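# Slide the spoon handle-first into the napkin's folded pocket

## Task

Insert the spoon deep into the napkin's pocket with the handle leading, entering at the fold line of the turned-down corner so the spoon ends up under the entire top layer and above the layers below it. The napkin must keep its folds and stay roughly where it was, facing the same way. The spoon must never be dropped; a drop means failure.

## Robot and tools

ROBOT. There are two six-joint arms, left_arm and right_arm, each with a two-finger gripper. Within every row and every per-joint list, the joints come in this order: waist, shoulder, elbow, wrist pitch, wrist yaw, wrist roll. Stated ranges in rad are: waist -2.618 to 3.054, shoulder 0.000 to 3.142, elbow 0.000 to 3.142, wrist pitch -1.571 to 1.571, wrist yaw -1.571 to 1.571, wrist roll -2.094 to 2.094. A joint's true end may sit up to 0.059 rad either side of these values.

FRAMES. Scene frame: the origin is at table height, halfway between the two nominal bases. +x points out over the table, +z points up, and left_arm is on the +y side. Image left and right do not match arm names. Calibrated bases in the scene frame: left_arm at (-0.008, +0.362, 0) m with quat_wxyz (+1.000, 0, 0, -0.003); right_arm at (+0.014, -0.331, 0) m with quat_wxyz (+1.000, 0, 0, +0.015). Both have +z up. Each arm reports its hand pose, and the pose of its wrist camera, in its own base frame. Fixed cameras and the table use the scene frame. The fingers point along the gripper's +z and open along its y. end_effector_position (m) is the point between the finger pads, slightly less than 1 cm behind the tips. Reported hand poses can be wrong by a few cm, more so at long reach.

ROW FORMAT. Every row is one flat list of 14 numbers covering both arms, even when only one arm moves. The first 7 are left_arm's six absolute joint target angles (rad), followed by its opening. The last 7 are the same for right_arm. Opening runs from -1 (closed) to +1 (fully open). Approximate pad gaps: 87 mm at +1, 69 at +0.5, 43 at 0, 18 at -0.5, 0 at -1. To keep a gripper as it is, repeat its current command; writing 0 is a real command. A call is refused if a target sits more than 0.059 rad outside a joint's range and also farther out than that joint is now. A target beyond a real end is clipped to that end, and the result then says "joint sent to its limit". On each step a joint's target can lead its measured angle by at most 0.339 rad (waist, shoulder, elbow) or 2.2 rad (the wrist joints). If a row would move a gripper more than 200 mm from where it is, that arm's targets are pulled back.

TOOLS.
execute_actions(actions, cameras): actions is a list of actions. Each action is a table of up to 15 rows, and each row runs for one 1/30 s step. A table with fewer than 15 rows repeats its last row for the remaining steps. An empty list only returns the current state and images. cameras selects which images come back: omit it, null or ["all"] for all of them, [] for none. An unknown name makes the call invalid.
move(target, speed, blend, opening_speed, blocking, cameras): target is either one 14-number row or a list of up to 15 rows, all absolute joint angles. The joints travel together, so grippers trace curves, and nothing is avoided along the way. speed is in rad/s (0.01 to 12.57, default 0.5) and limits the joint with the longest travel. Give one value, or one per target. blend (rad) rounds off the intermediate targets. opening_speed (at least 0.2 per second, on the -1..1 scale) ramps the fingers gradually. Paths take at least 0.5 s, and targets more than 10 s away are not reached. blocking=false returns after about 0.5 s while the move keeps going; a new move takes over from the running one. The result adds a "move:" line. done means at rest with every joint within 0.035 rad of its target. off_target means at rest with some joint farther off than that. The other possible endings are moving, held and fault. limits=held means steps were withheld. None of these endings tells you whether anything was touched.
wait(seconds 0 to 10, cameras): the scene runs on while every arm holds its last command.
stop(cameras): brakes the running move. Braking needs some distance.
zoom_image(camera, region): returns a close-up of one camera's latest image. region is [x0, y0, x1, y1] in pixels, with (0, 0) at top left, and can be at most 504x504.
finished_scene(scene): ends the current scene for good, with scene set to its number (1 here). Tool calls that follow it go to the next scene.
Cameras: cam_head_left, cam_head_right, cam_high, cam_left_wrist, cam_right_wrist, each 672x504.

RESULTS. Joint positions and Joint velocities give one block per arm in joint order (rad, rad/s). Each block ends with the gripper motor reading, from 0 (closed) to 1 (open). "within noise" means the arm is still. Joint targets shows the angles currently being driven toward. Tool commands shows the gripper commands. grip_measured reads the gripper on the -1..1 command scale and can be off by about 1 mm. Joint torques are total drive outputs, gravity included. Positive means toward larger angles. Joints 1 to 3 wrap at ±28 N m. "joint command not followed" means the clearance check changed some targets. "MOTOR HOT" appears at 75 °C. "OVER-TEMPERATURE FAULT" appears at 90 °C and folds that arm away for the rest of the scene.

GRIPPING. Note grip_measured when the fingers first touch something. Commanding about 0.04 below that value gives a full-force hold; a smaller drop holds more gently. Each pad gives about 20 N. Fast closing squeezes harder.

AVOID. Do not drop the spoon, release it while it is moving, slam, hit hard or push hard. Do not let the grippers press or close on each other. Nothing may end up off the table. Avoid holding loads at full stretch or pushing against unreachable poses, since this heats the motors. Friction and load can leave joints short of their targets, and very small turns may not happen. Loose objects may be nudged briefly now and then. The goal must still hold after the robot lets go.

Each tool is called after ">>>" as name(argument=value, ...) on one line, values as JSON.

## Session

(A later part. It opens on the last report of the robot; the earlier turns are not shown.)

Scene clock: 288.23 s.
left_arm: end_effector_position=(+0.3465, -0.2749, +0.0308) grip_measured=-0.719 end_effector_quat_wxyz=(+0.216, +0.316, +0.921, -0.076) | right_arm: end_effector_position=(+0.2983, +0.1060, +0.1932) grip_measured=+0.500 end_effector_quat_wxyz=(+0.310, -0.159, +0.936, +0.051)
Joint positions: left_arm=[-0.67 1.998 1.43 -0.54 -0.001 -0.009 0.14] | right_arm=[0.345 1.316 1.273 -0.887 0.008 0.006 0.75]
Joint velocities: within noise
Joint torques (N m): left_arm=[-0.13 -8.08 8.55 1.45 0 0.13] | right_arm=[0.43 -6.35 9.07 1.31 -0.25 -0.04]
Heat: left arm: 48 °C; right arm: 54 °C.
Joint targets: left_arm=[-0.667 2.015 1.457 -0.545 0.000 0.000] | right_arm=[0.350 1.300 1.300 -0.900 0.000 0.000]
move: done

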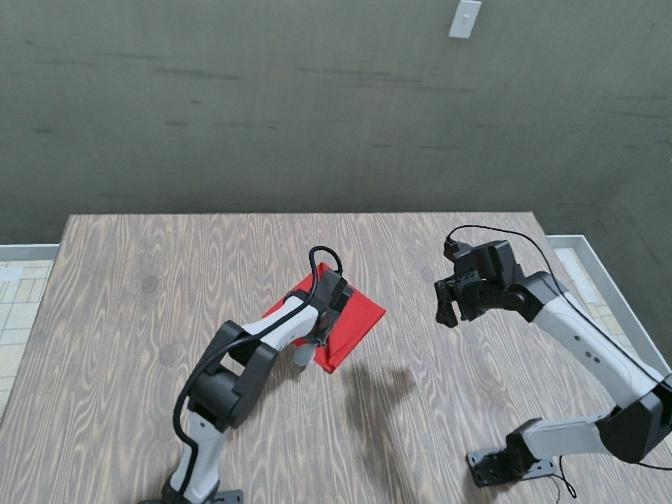

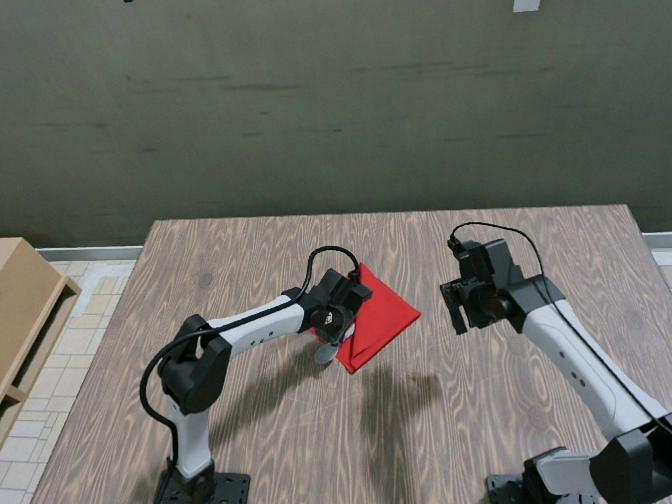

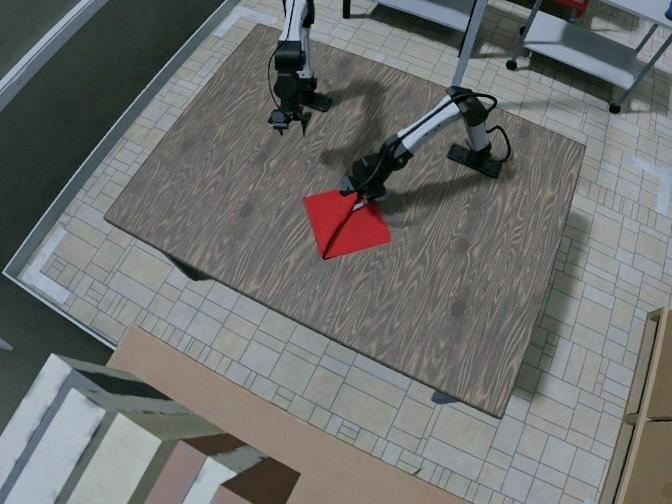

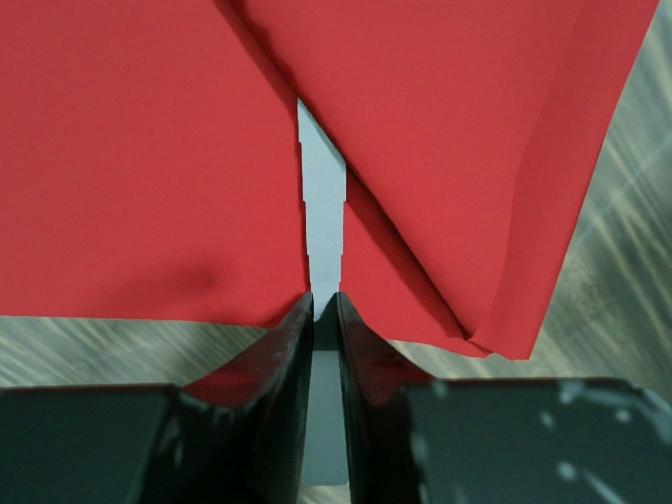

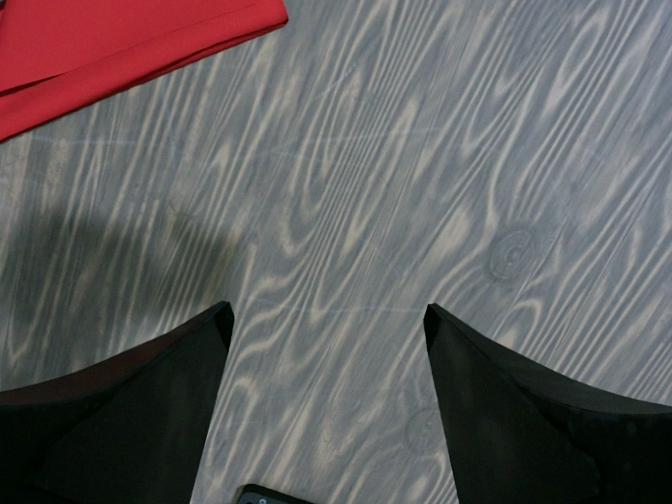

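>>> move(target=[-0.667,2.114,1.577,-0.537,0,0,-0.85, 0.35,1.3,1.3,-0.9,0,0,0.5], speed=0.1)

>>> zoom_image(camera="cam_left_wrist", region=[170, 100, 520, 360])

>>> zoom_image(camera="cam_high", region=[300, 150, 440, 270])

>>> zoom_image(camera="cam_head_right", region=[280, 250, 430, 400])

Scene clock: 299.80 s.
left_arm: end_effector_position=(+0.3694, -0.2930, +0.0255) grip_measured=-0.719 end_effector_quat_wxyz=(+0.225, +0.315, +0.919, -0.079) | right_arm: end_effector_position=(+0.2983, +0.1060, +0.1932) grip_measured=+0.500 end_effector_quat_wxyz=(+0.310, -0.159, +0.936, +0.051)
Joint positions: left_arm=[-0.67 2.096 1.549 -0.543 -0.001 -0.009 0.14] | right_arm=[0.345 1.316 1.273 -0.887 0.008 0.006 0.75]
Joint velocities: within noise
Joint torques (N m): left_arm=[-0.1 -8.81 8.7 1.62 0 0.13] | right_arm=[0.8 -6.32 8.9 1.28 -0.24 -0.1]
Heat: left arm: 48 °C; right arm: 54 °C.
Joint targets: left_arm=[-0.667 2.114 1.577 -0.537 0.000 0.000] | right_arm=[0.350 1.300 1.300 -0.900 0.000 0.000]
move: done

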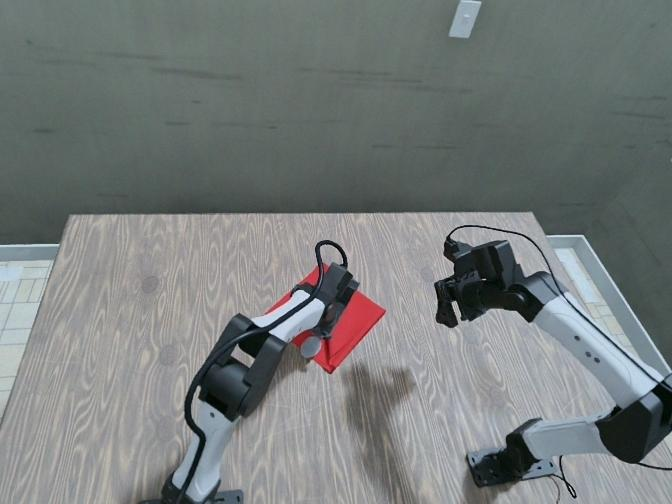

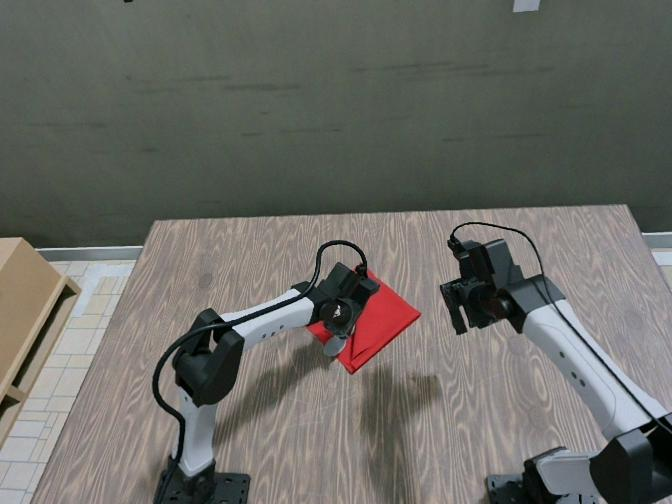

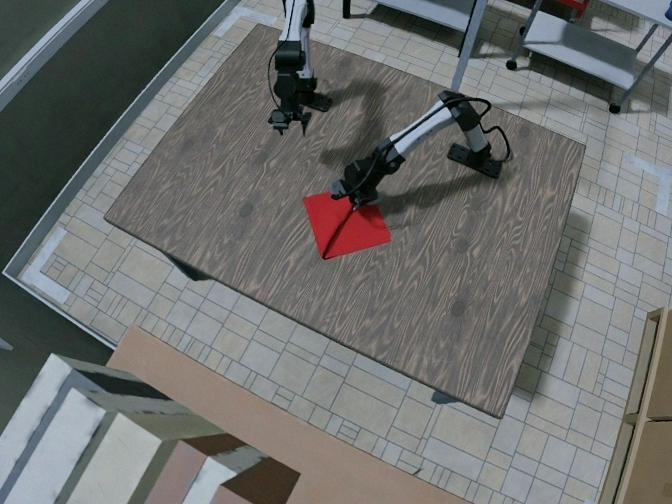

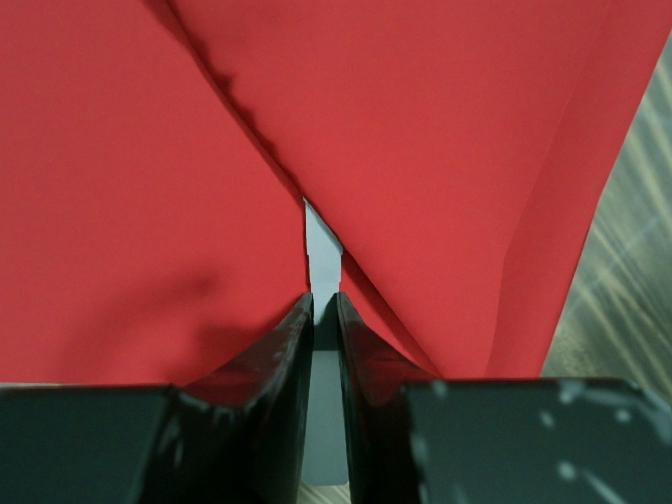

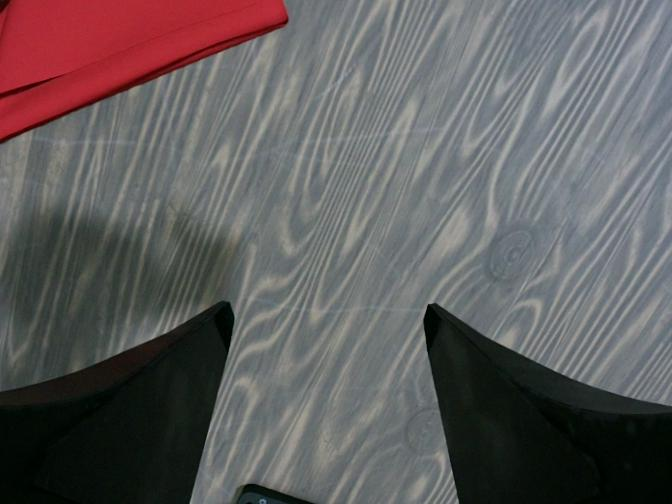

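Scaled by 1.440 from the camera's 672x504 image, which has a finer 960x720 frame.

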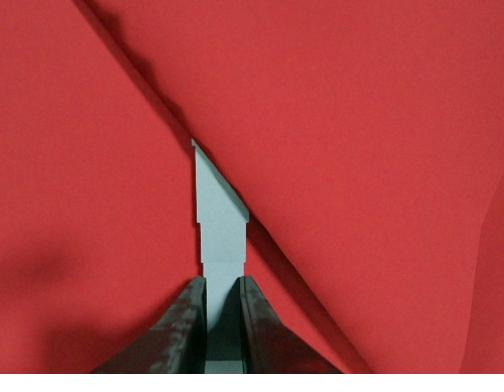

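Scaled by 3.600 from the camera's 672x504 image, which has a finer 960x720 frame.

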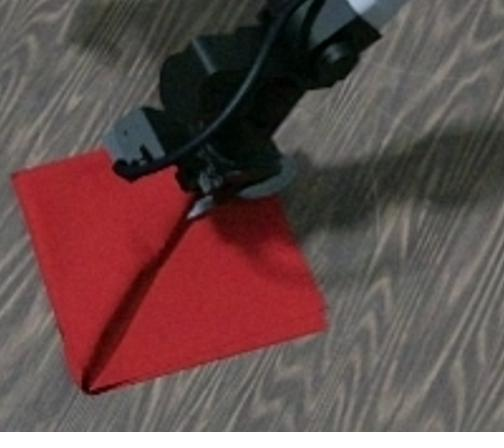

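Scaled by 3.360 from the camera's 672x504 image, which has a finer 960x720 frame.

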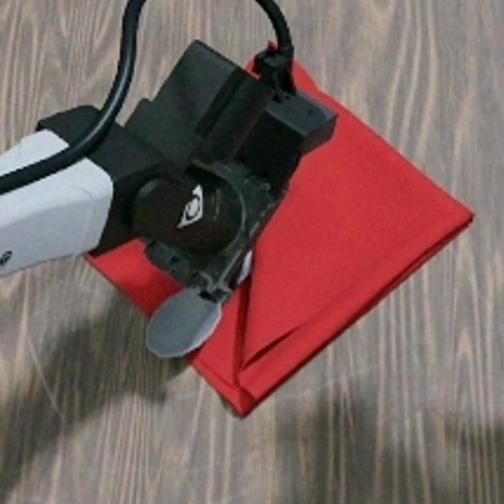

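>>> move(target=[-0.667,2.114,1.492,-0.455,0,0,-0.85, 0.35,1.3,1.3,-0.9,0,0,0.5], speed=0.1, cameras=["cam_left_wrist","cam_head_right","cam_high"])

>>> zoom_image(camera="cam_head_right", region=[280, 250, 430, 400])

Scene clock: 309.23 s.
left_arm: end_effector_position=(+0.3715, -0.2947, +0.0163) grip_measured=-0.719 end_effector_quat_wxyz=(+0.238, +0.314, +0.915, -0.083) | right_arm: end_effector_position=(+0.2983, +0.1060, +0.1932) grip_measured=+0.500 end_effector_quat_wxyz=(+0.310, -0.159, +0.936, +0.051)
Joint positions: left_arm=[-0.67 2.096 1.502 -0.467 -0.001 -0.009 0.14] | right_arm=[0.345 1.316 1.273 -0.887 0.008 0.006 0.75]
Joint velocities: within noise
Joint torques (N m): left_arm=[-0.12 -8.75 5.59 1.77 0 0.12] | right_arm=[0.85 -6.41 8.9 1.26 -0.28 -0.07]
Heat: left arm: 49 °C; right arm: 54 °C.
Joint targets: left_arm=[-0.667 2.114 1.492 -0.455 0.000 0.000] | right_arm=[0.350 1.300 1.300 -0.900 0.000 0.000]
move: done
Images, in order (width x height): cam_head_right 672x504, cam_high 672x504, cam_left_wrist 672x504.

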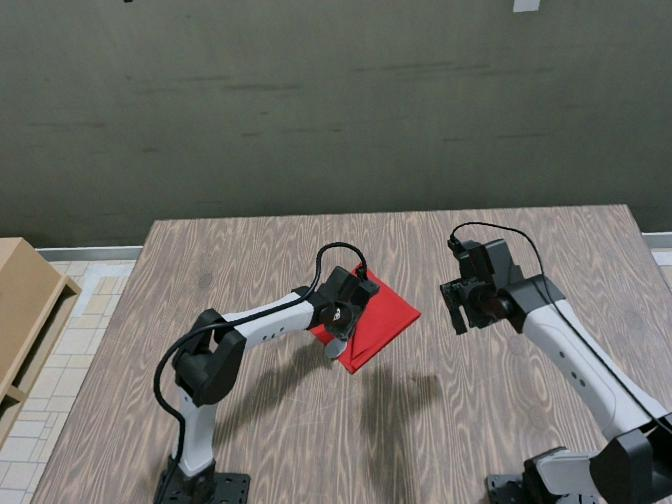

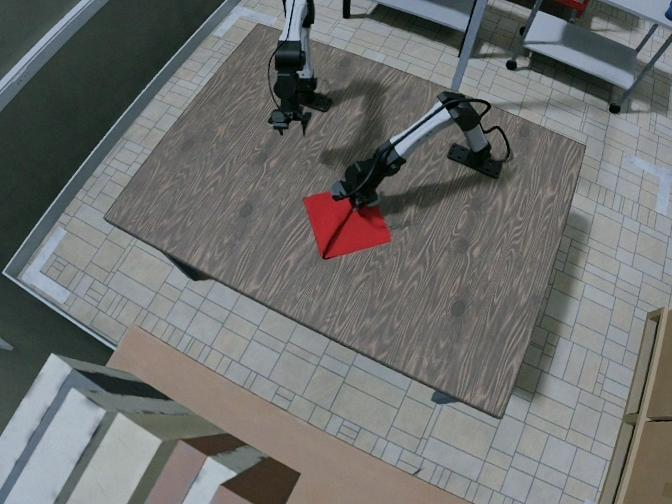

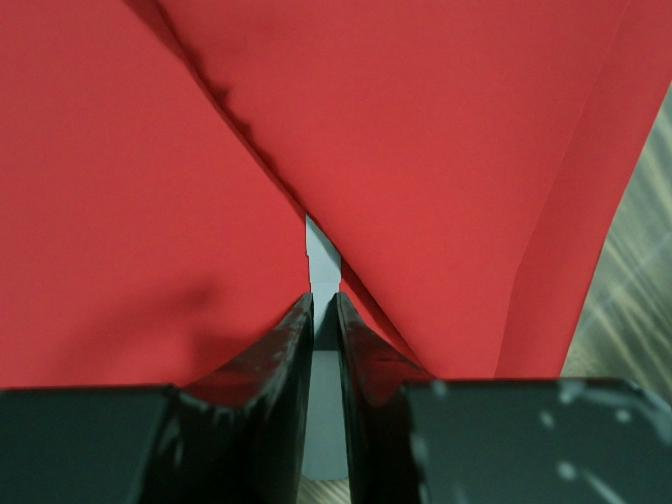

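Scaled by 3.360 from the camera's 672x504 image, which has a finer 960x720 frame.

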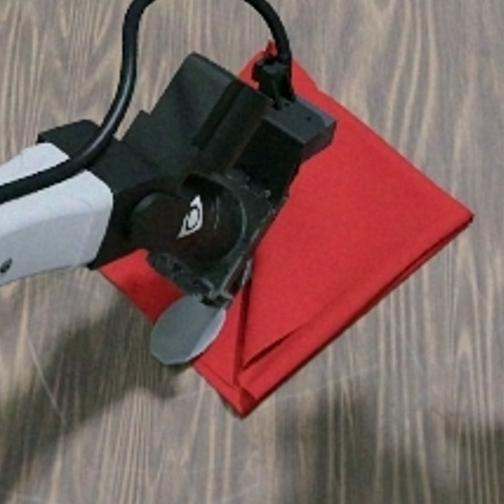

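>>> move(target=[-0.667,2.114,1.492,-0.455,0,0,-0.5, 0.35,1.3,1.3,-0.9,0,0,0.5], opening_speed=0.2, cameras=["cam_left_wrist","cam_head_right","cam_high"])

>>> zoom_image(camera="cam_head_right", region=[280, 250, 430, 400])

Scene clock: 313.50 s.
left_arm: end_effector_position=(+0.3723, -0.2954, +0.0167) grip_measured=-0.500 end_effector_quat_wxyz=(+0.240, +0.314, +0.915, -0.084) | right_arm: end_effector_position=(+0.2983, +0.1060, +0.1932) grip_measured=+0.500 end_effector_quat_wxyz=(+0.310, -0.159, +0.936, +0.051)
Joint positions: left_arm=[-0.67 2.096 1.502 -0.463 -0.001 -0.009 0.25] | right_arm=[0.345 1.316 1.273 -0.887 0.008 0.006 0.75]
Joint velocities: within noise
Joint torques (N m): left_arm=[-0.13 -8.77 5.6 1.71 0.01 0.13] | right_arm=[0.61 -6.3 9.03 1.23 -0.2 -0.07]
Heat: left arm: 48 °C; right arm: 54 °C.
Joint targets: left_arm=[-0.667 2.114 1.492 -0.455 0.000 0.000] | right_arm=[0.350 1.300 1.300 -0.900 0.000 0.000]
move: done
Images, in order (width x height): cam_head_right 672x504, cam_high 672x504, cam_left_wrist 672x504.

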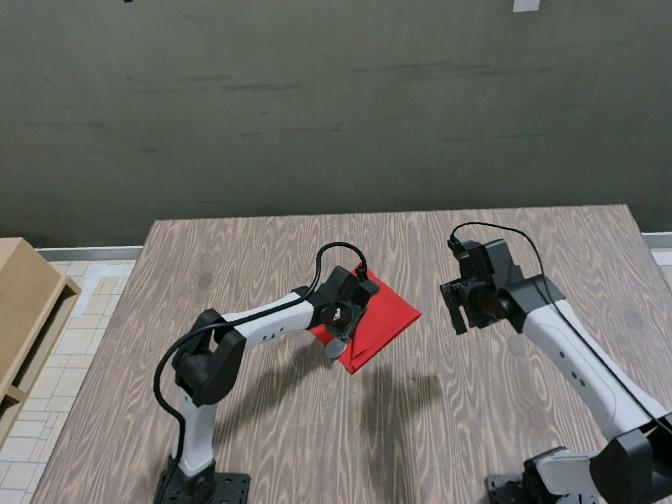

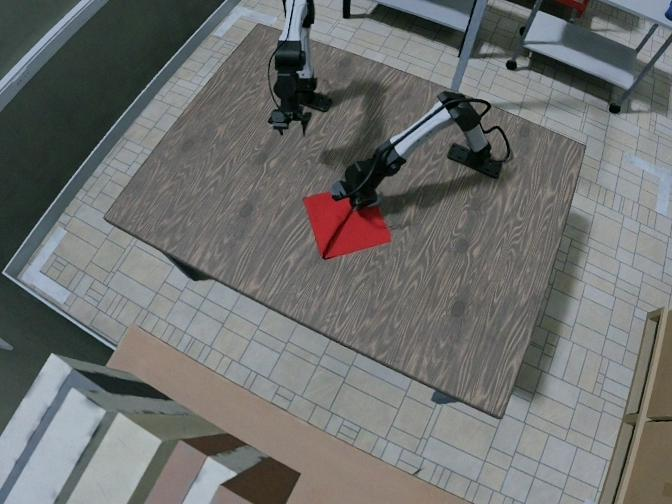

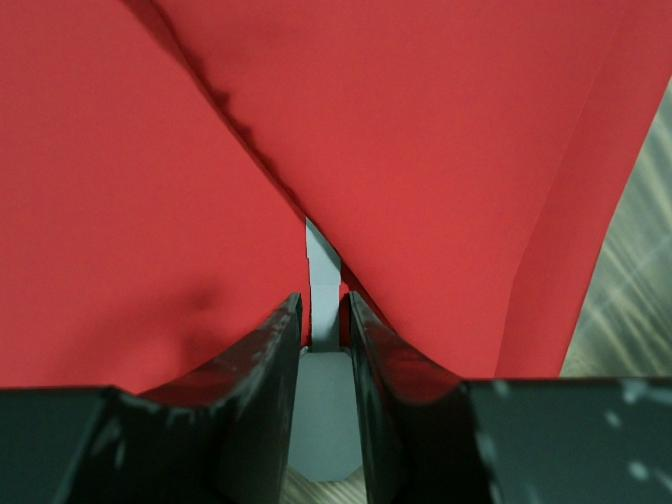

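Scaled by 3.360 from the camera's 672x504 image, which has a finer 960x720 frame.

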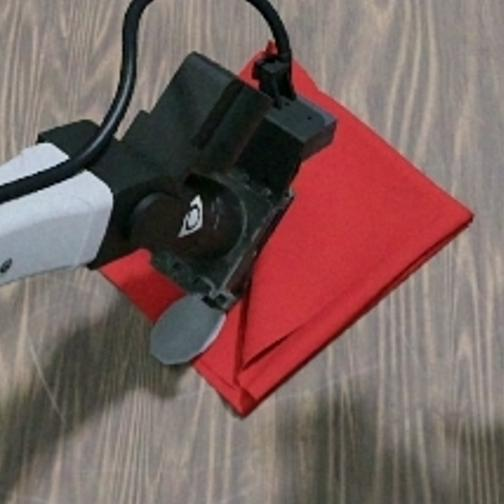

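>>> move(target=[[-0.667,2.02,1.63,-0.652,0,0,-0.5, 0.35,1.3,1.3,-0.9,0,0,0.5],[-0.667,1.6,1.45,-0.95,0,0,-0.5, 0.35,1.3,1.3,-0.9,0,0,0.5]], speed=[0.12,0.5])

>>> zoom_image(camera="cam_head_right", region=[280, 250, 430, 400])

>>> zoom_image(camera="cam_high", region=[300, 150, 440, 270])

Scene clock: 322.07 s.
left_arm: end_effector_position=(+0.2826, -0.2242, +0.1577) grip_measured=-0.500 end_effector_quat_wxyz=(+0.223, +0.315, +0.919, -0.078) | right_arm: end_effector_position=(+0.2983, +0.1060, +0.1932) grip_measured=+0.500 end_effector_quat_wxyz=(+0.310, -0.159, +0.936, +0.051)
Joint positions: left_arm=[-0.67 1.615 1.459 -0.937 -0.001 -0.009 0.25] | right_arm=[0.345 1.316 1.273 -0.887 0.008 0.006 0.75]
Joint velocities: within noise
Joint torques (N m): left_arm=[-0.1 -7.79 5.89 1.41 0 0.14] | right_arm=[0.83 -6.43 8.88 1.27 -0.2 -0.13]
Heat: left arm: 47 °C; right arm: 54 °C.
Joint targets: left_arm=[-0.667 1.600 1.450 -0.950 0.000 0.000] | right_arm=[0.350 1.300 1.300 -0.900 0.000 0.000]
move: done

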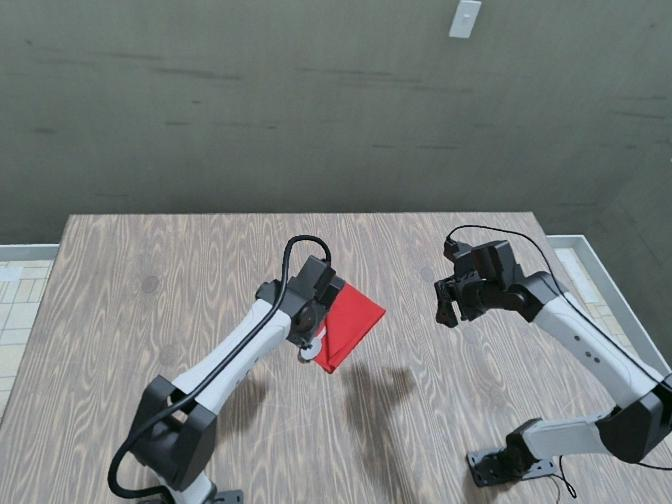

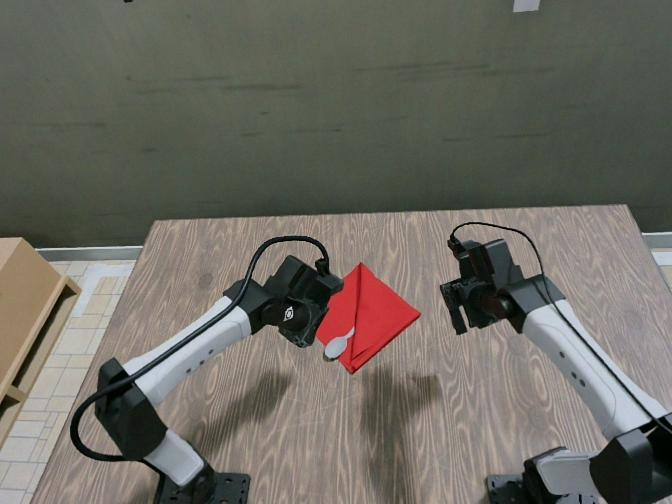

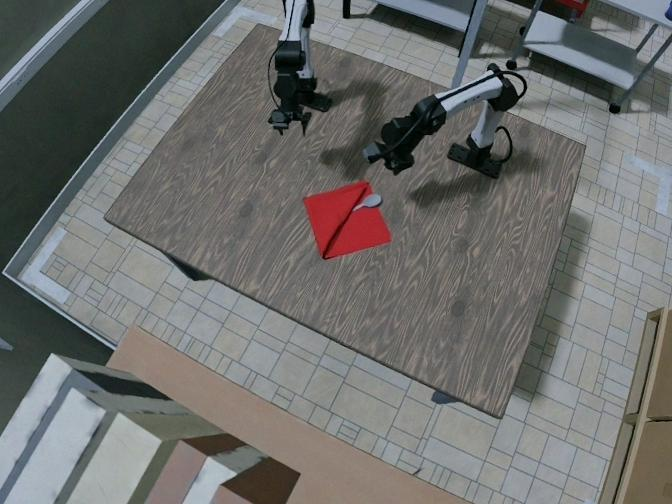

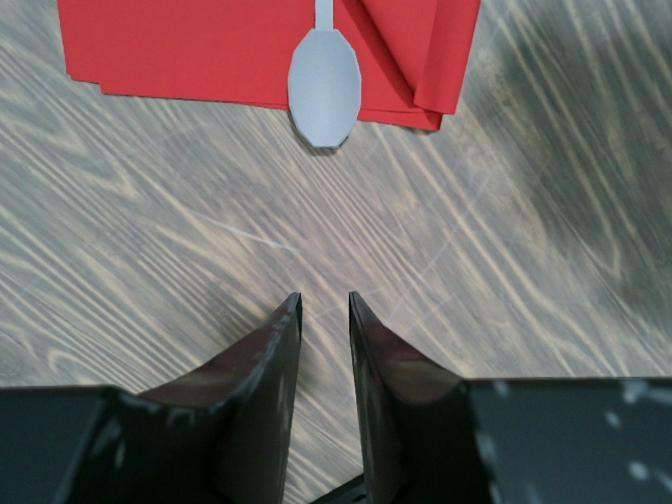

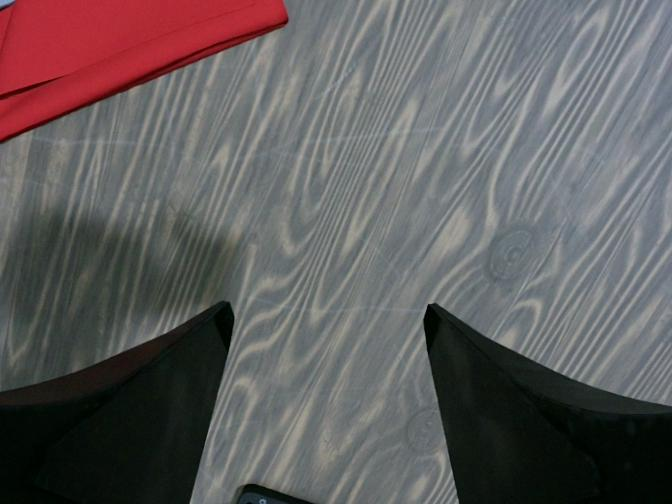

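Scaled by 3.360 from the camera's 672x504 image, which has a finer 960x720 frame.

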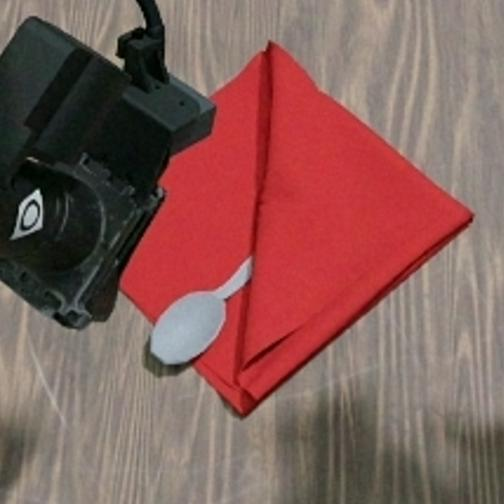

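Scaled by 3.600 from the camera's 672x504 image, which has a finer 960x720 frame.

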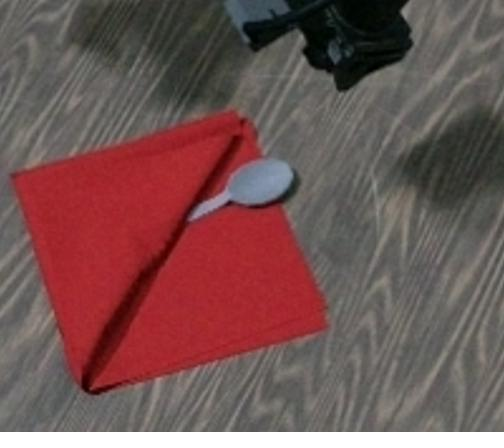

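>>> move(target=[[-0.657,1.615,1.45,-0.95,0,0,-0.95, 0.35,1.3,1.3,-0.9,0,0,0.5],[-0.657,1.74,1.208,-0.71,0,0,-0.95, 0.35,1.3,1.3,-0.9,0,0,0.5],[-0.657,1.80,1.095,-0.535,0,0,-0.95, 0.35,1.3,1.3,-0.9,0,0,0.5]], speed=0.3, cameras=["cam_left_wrist","cam_head_right"])

>>> zoom_image(camera="cam_head_right", region=[280, 250, 430, 400])

Scene clock: 339.07 s.
left_arm: end_effector_position=(+0.2745, -0.2151, +0.0143) grip_measured=-0.950 end_effector_quat_wxyz=(+0.161, +0.317, +0.933, -0.056) | right_arm: end_effector_position=(+0.2983, +0.1060, +0.1932) grip_measured=+0.500 end_effector_quat_wxyz=(+0.310, -0.159, +0.936, +0.051)
Joint positions: left_arm=[-0.664 1.785 1.101 -0.544 -0.001 -0.009 0.025] | right_arm=[0.345 1.316 1.273 -0.887 0.008 0.006 0.75]
Joint velocities: within noise
Joint torques (N m): left_arm=[0.27 -6.27 5.41 1.39 0 0.13] | right_arm=[0.64 -6.2 8.83 1.28 -0.25 -0.1]
Heat: left arm: 47 °C; right arm: 55 °C.
Joint targets: left_arm=[-0.657 1.800 1.095 -0.535 0.000 0.000] | right_arm=[0.350 1.300 1.300 -0.900 0.000 0.000]
move: done
Images, in order (width x height): cam_head_right 672x504, cam_left_wrist 672x504.

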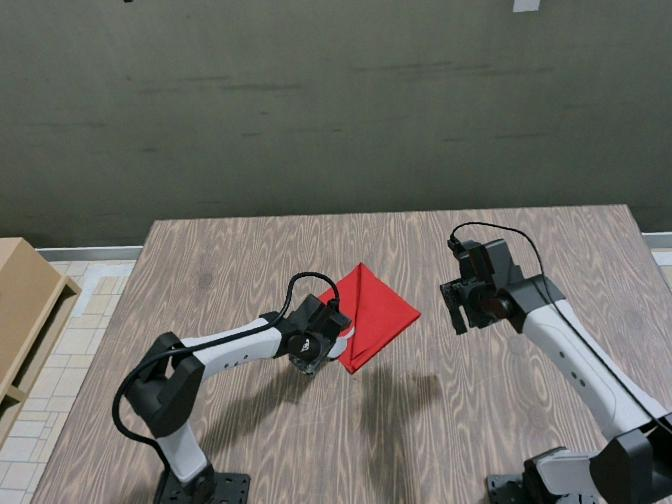

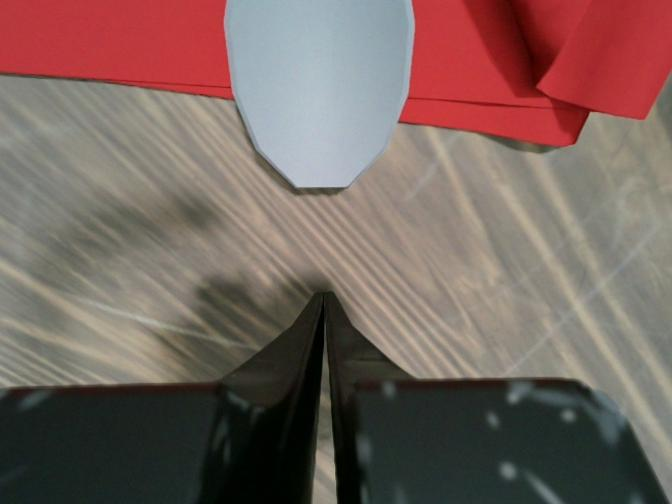

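Scaled by 3.360 from the camera's 672x504 image, which has a finer 960x720 frame.

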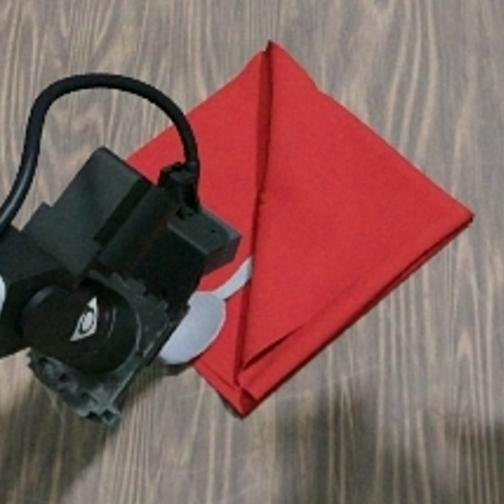

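>>> move(target=[-0.66,1.956,1.333,-0.585,0,0,-0.95, 0.35,1.3,1.3,-0.9,0,0,0.5], speed=0.12, cameras=["cam_left_wrist","cam_head_right","cam_high"])

>>> zoom_image(camera="cam_head_right", region=[280, 250, 430, 400])

Scene clock: 346.13 s.
left_arm: end_effector_position=(+0.3141, -0.2461, +0.0176) grip_measured=-0.950 end_effector_quat_wxyz=(+0.173, +0.316, +0.931, -0.060) | right_arm: end_effector_position=(+0.2983, +0.1060, +0.1932) grip_measured=+0.500 end_effector_quat_wxyz=(+0.310, -0.159, +0.936, +0.051)
Joint positions: left_arm=[-0.664 1.936 1.31 -0.577 -0.001 -0.009 0.025] | right_arm=[0.345 1.316 1.273 -0.887 0.008 0.006 0.75]
Joint velocities: within noise
Joint torques (N m): left_arm=[-0.06 -7.17 8.05 1.23 -0.01 0.13] | right_arm=[0.91 -6.46 8.99 1.22 -0.29 -0.06]
Heat: left arm: 47 °C; right arm: 55 °C.
Joint targets: left_arm=[-0.660 1.956 1.333 -0.585 0.000 0.000] | right_arm=[0.350 1.300 1.300 -0.900 0.000 0.000]
move: done
Images, in order (width x height): cam_head_right 672x504, cam_high 672x504, cam_left_wrist 672x504.

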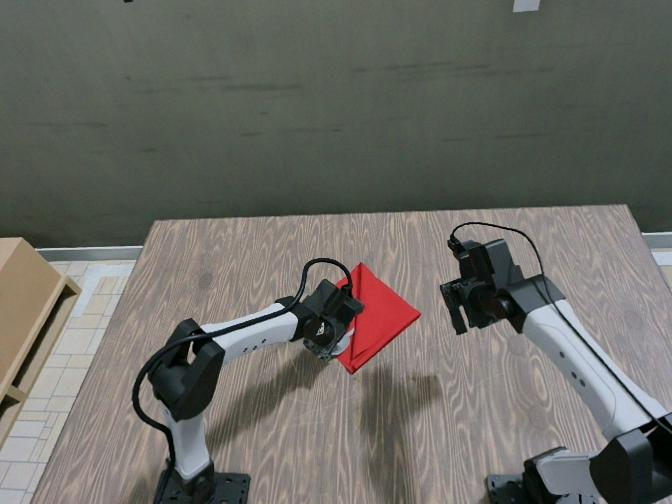

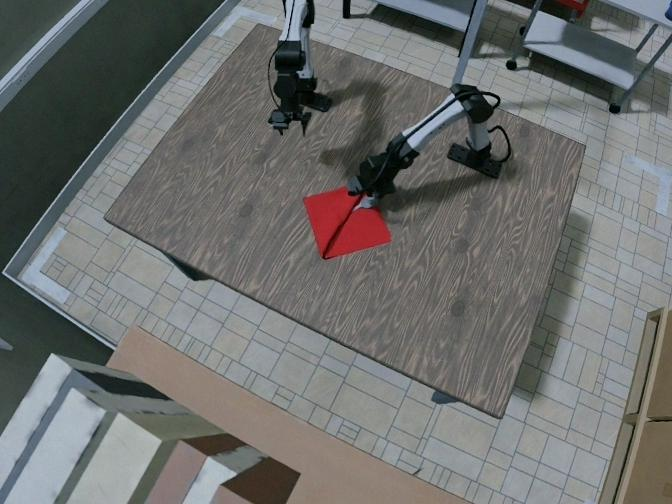

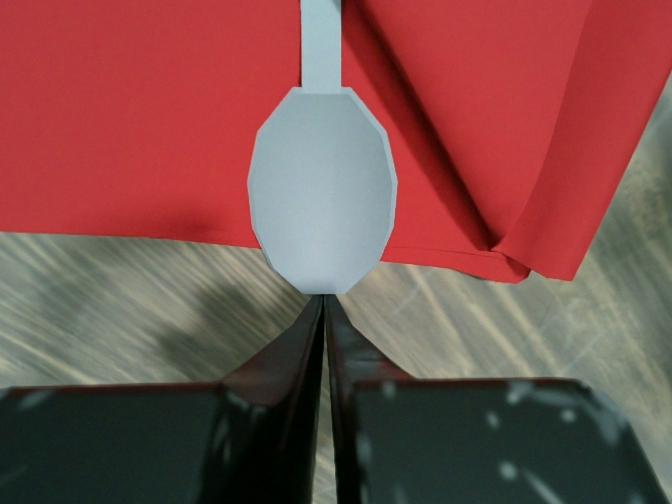

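Scaled by 3.360 from the camera's 672x504 image, which has a finer 960x720 frame.

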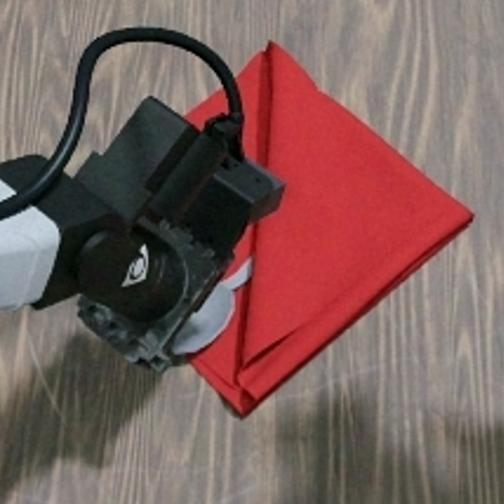

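>>> move(target=[-0.66,2.046,1.456,-0.617,0,0,-0.95, 0.35,1.3,1.3,-0.9,0,0,0.5], speed=0.1, cameras=["cam_left_wrist","cam_head_right","cam_high"])

>>> zoom_image(camera="cam_head_right", region=[280, 250, 430, 400])

>>> zoom_image(camera="cam_high", region=[300, 150, 440, 270])

Scene clock: 355.40 s.
left_arm: end_effector_position=(+0.3337, -0.2614, +0.0168) grip_measured=-0.950 end_effector_quat_wxyz=(+0.174, +0.316, +0.931, -0.060) | right_arm: end_effector_position=(+0.2983, +0.1060, +0.1932) grip_measured=+0.500 end_effector_quat_wxyz=(+0.310, -0.159, +0.936, +0.051)
Joint positions: left_arm=[-0.664 2.023 1.433 -0.611 -0.001 -0.009 0.025] | right_arm=[0.345 1.316 1.273 -0.887 0.008 0.006 0.75]
Joint velocities: within noise
Joint torques (N m): left_arm=[-0.01 -7.75 8.02 1.26 0 0.14] | right_arm=[0.83 -6.34 8.95 1.26 -0.2 -0.12]
Heat: left arm: 47 °C; right arm: 55 °C.
Joint targets: left_arm=[-0.660 2.046 1.456 -0.617 0.000 0.000] | right_arm=[0.350 1.300 1.300 -0.900 0.000 0.000]
move: done
Images, in order (width x height): cam_head_right 672x504, cam_high 672x504, cam_left_wrist 672x504.

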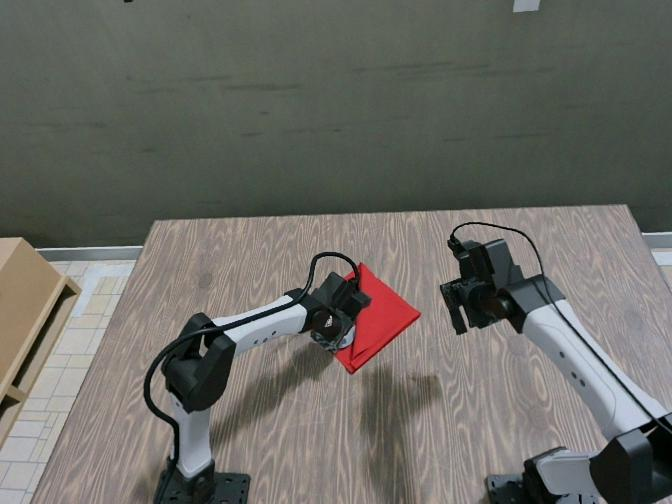

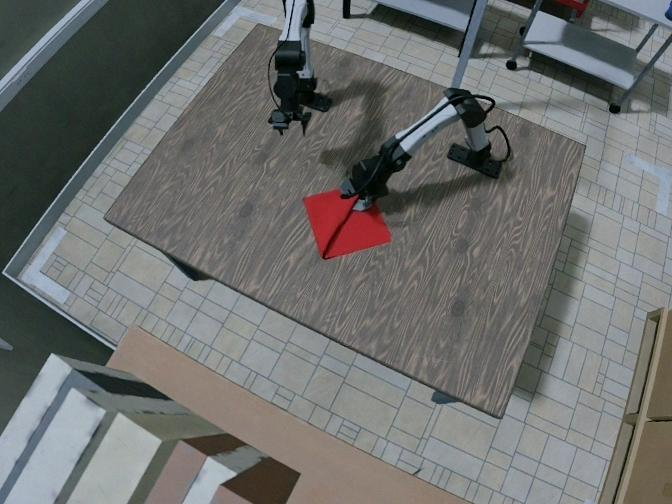

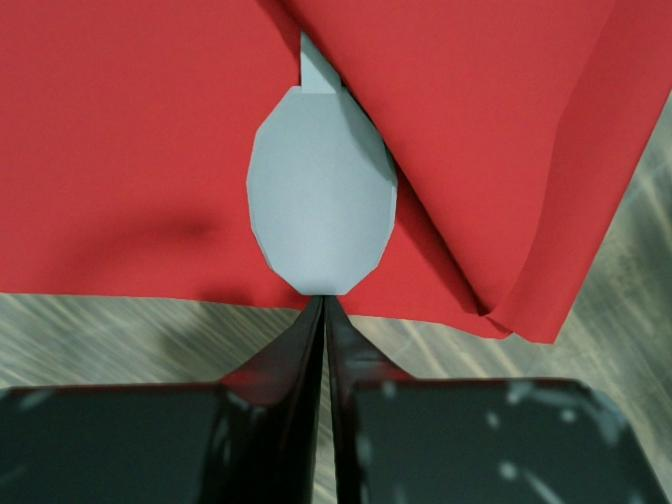

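Scaled by 3.360 from the camera's 672x504 image, which has a finer 960x720 frame.

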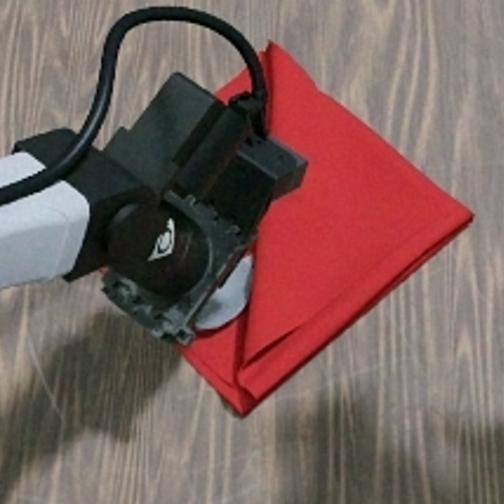

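Scaled by 3.600 from the camera's 672x504 image, which has a finer 960x720 frame.

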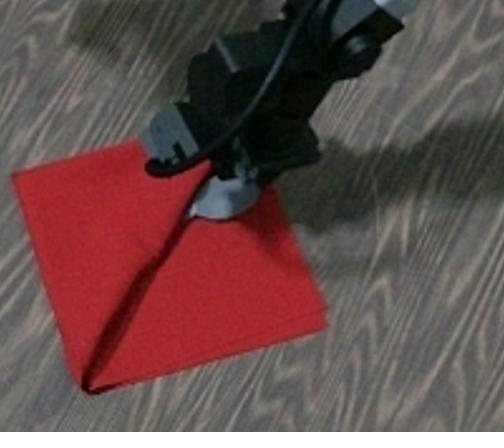

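>>> move(target=[-0.66,2.088,1.513,-0.63,0,0,-0.95, 0.35,1.3,1.3,-0.9,0,0,0.5], speed=0.08, cameras=["cam_left_wrist","cam_head_right","cam_high"])

>>> zoom_image(camera="cam_head_right", region=[280, 250, 430, 400])

Scene clock: 359.90 s.
left_arm: end_effector_position=(+0.3418, -0.2678, +0.0156) grip_measured=-0.950 end_effector_quat_wxyz=(+0.173, +0.316, +0.931, -0.060) | right_arm: end_effector_position=(+0.2983, +0.1060, +0.1932) grip_measured=+0.500 end_effector_quat_wxyz=(+0.310, -0.159, +0.936, +0.051)
Joint positions: left_arm=[-0.664 2.064 1.49 -0.629 -0.001 -0.009 0.025] | right_arm=[0.345 1.316 1.273 -0.887 0.008 0.006 0.75]
Joint velocities: within noise
Joint torques (N m): left_arm=[-0.08 -7.98 8.13 1.32 0 0.13] | right_arm=[0.73 -6.42 8.83 1.25 -0.3 -0.11]
Heat: left arm: 47 °C; right arm: 55 °C.
Joint targets: left_arm=[-0.660 2.088 1.513 -0.630 0.000 0.000] | right_arm=[0.350 1.300 1.300 -0.900 0.000 0.000]
move: done
Images, in order (width x height): cam_head_right 672x504, cam_high 672x504, cam_left_wrist 672x504.

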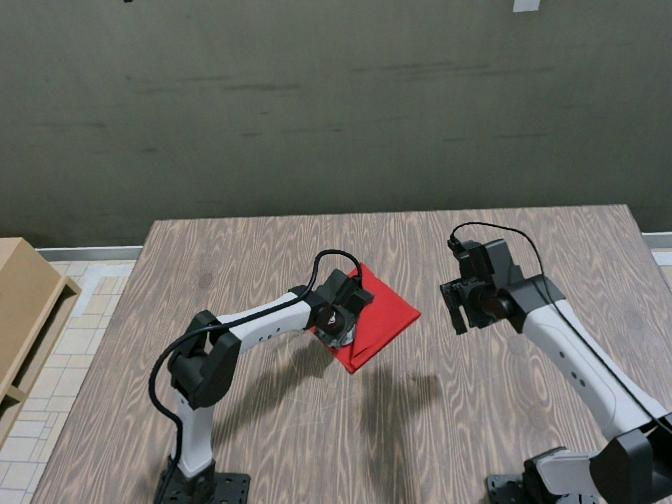

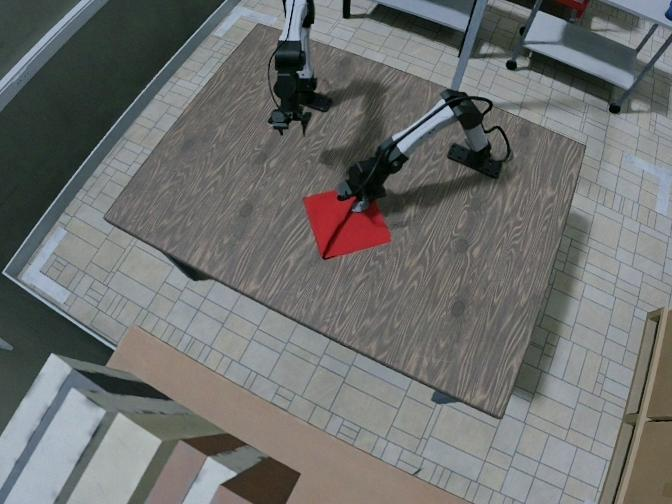

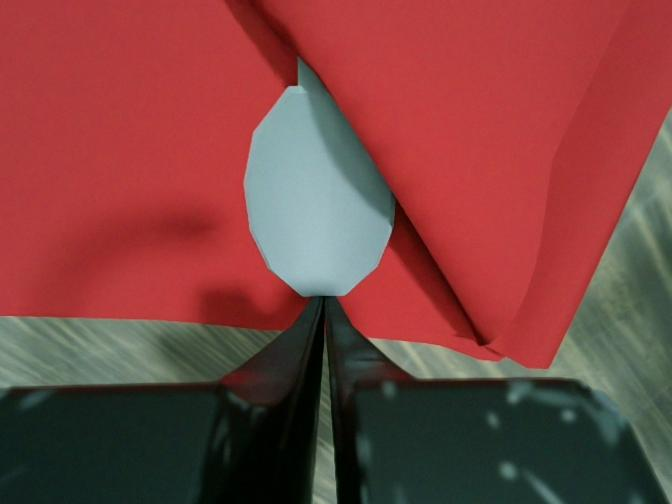

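Scaled by 3.360 from the camera's 672x504 image, which has a finer 960x720 frame.

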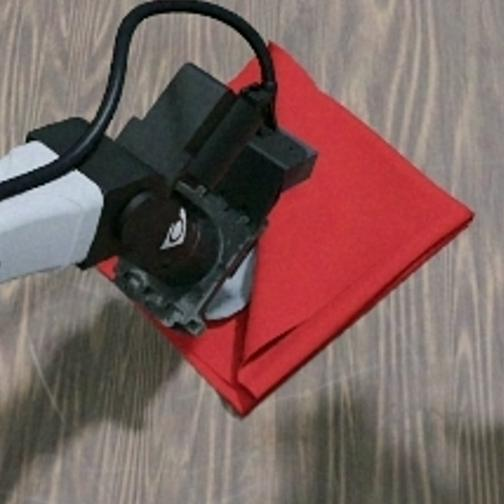

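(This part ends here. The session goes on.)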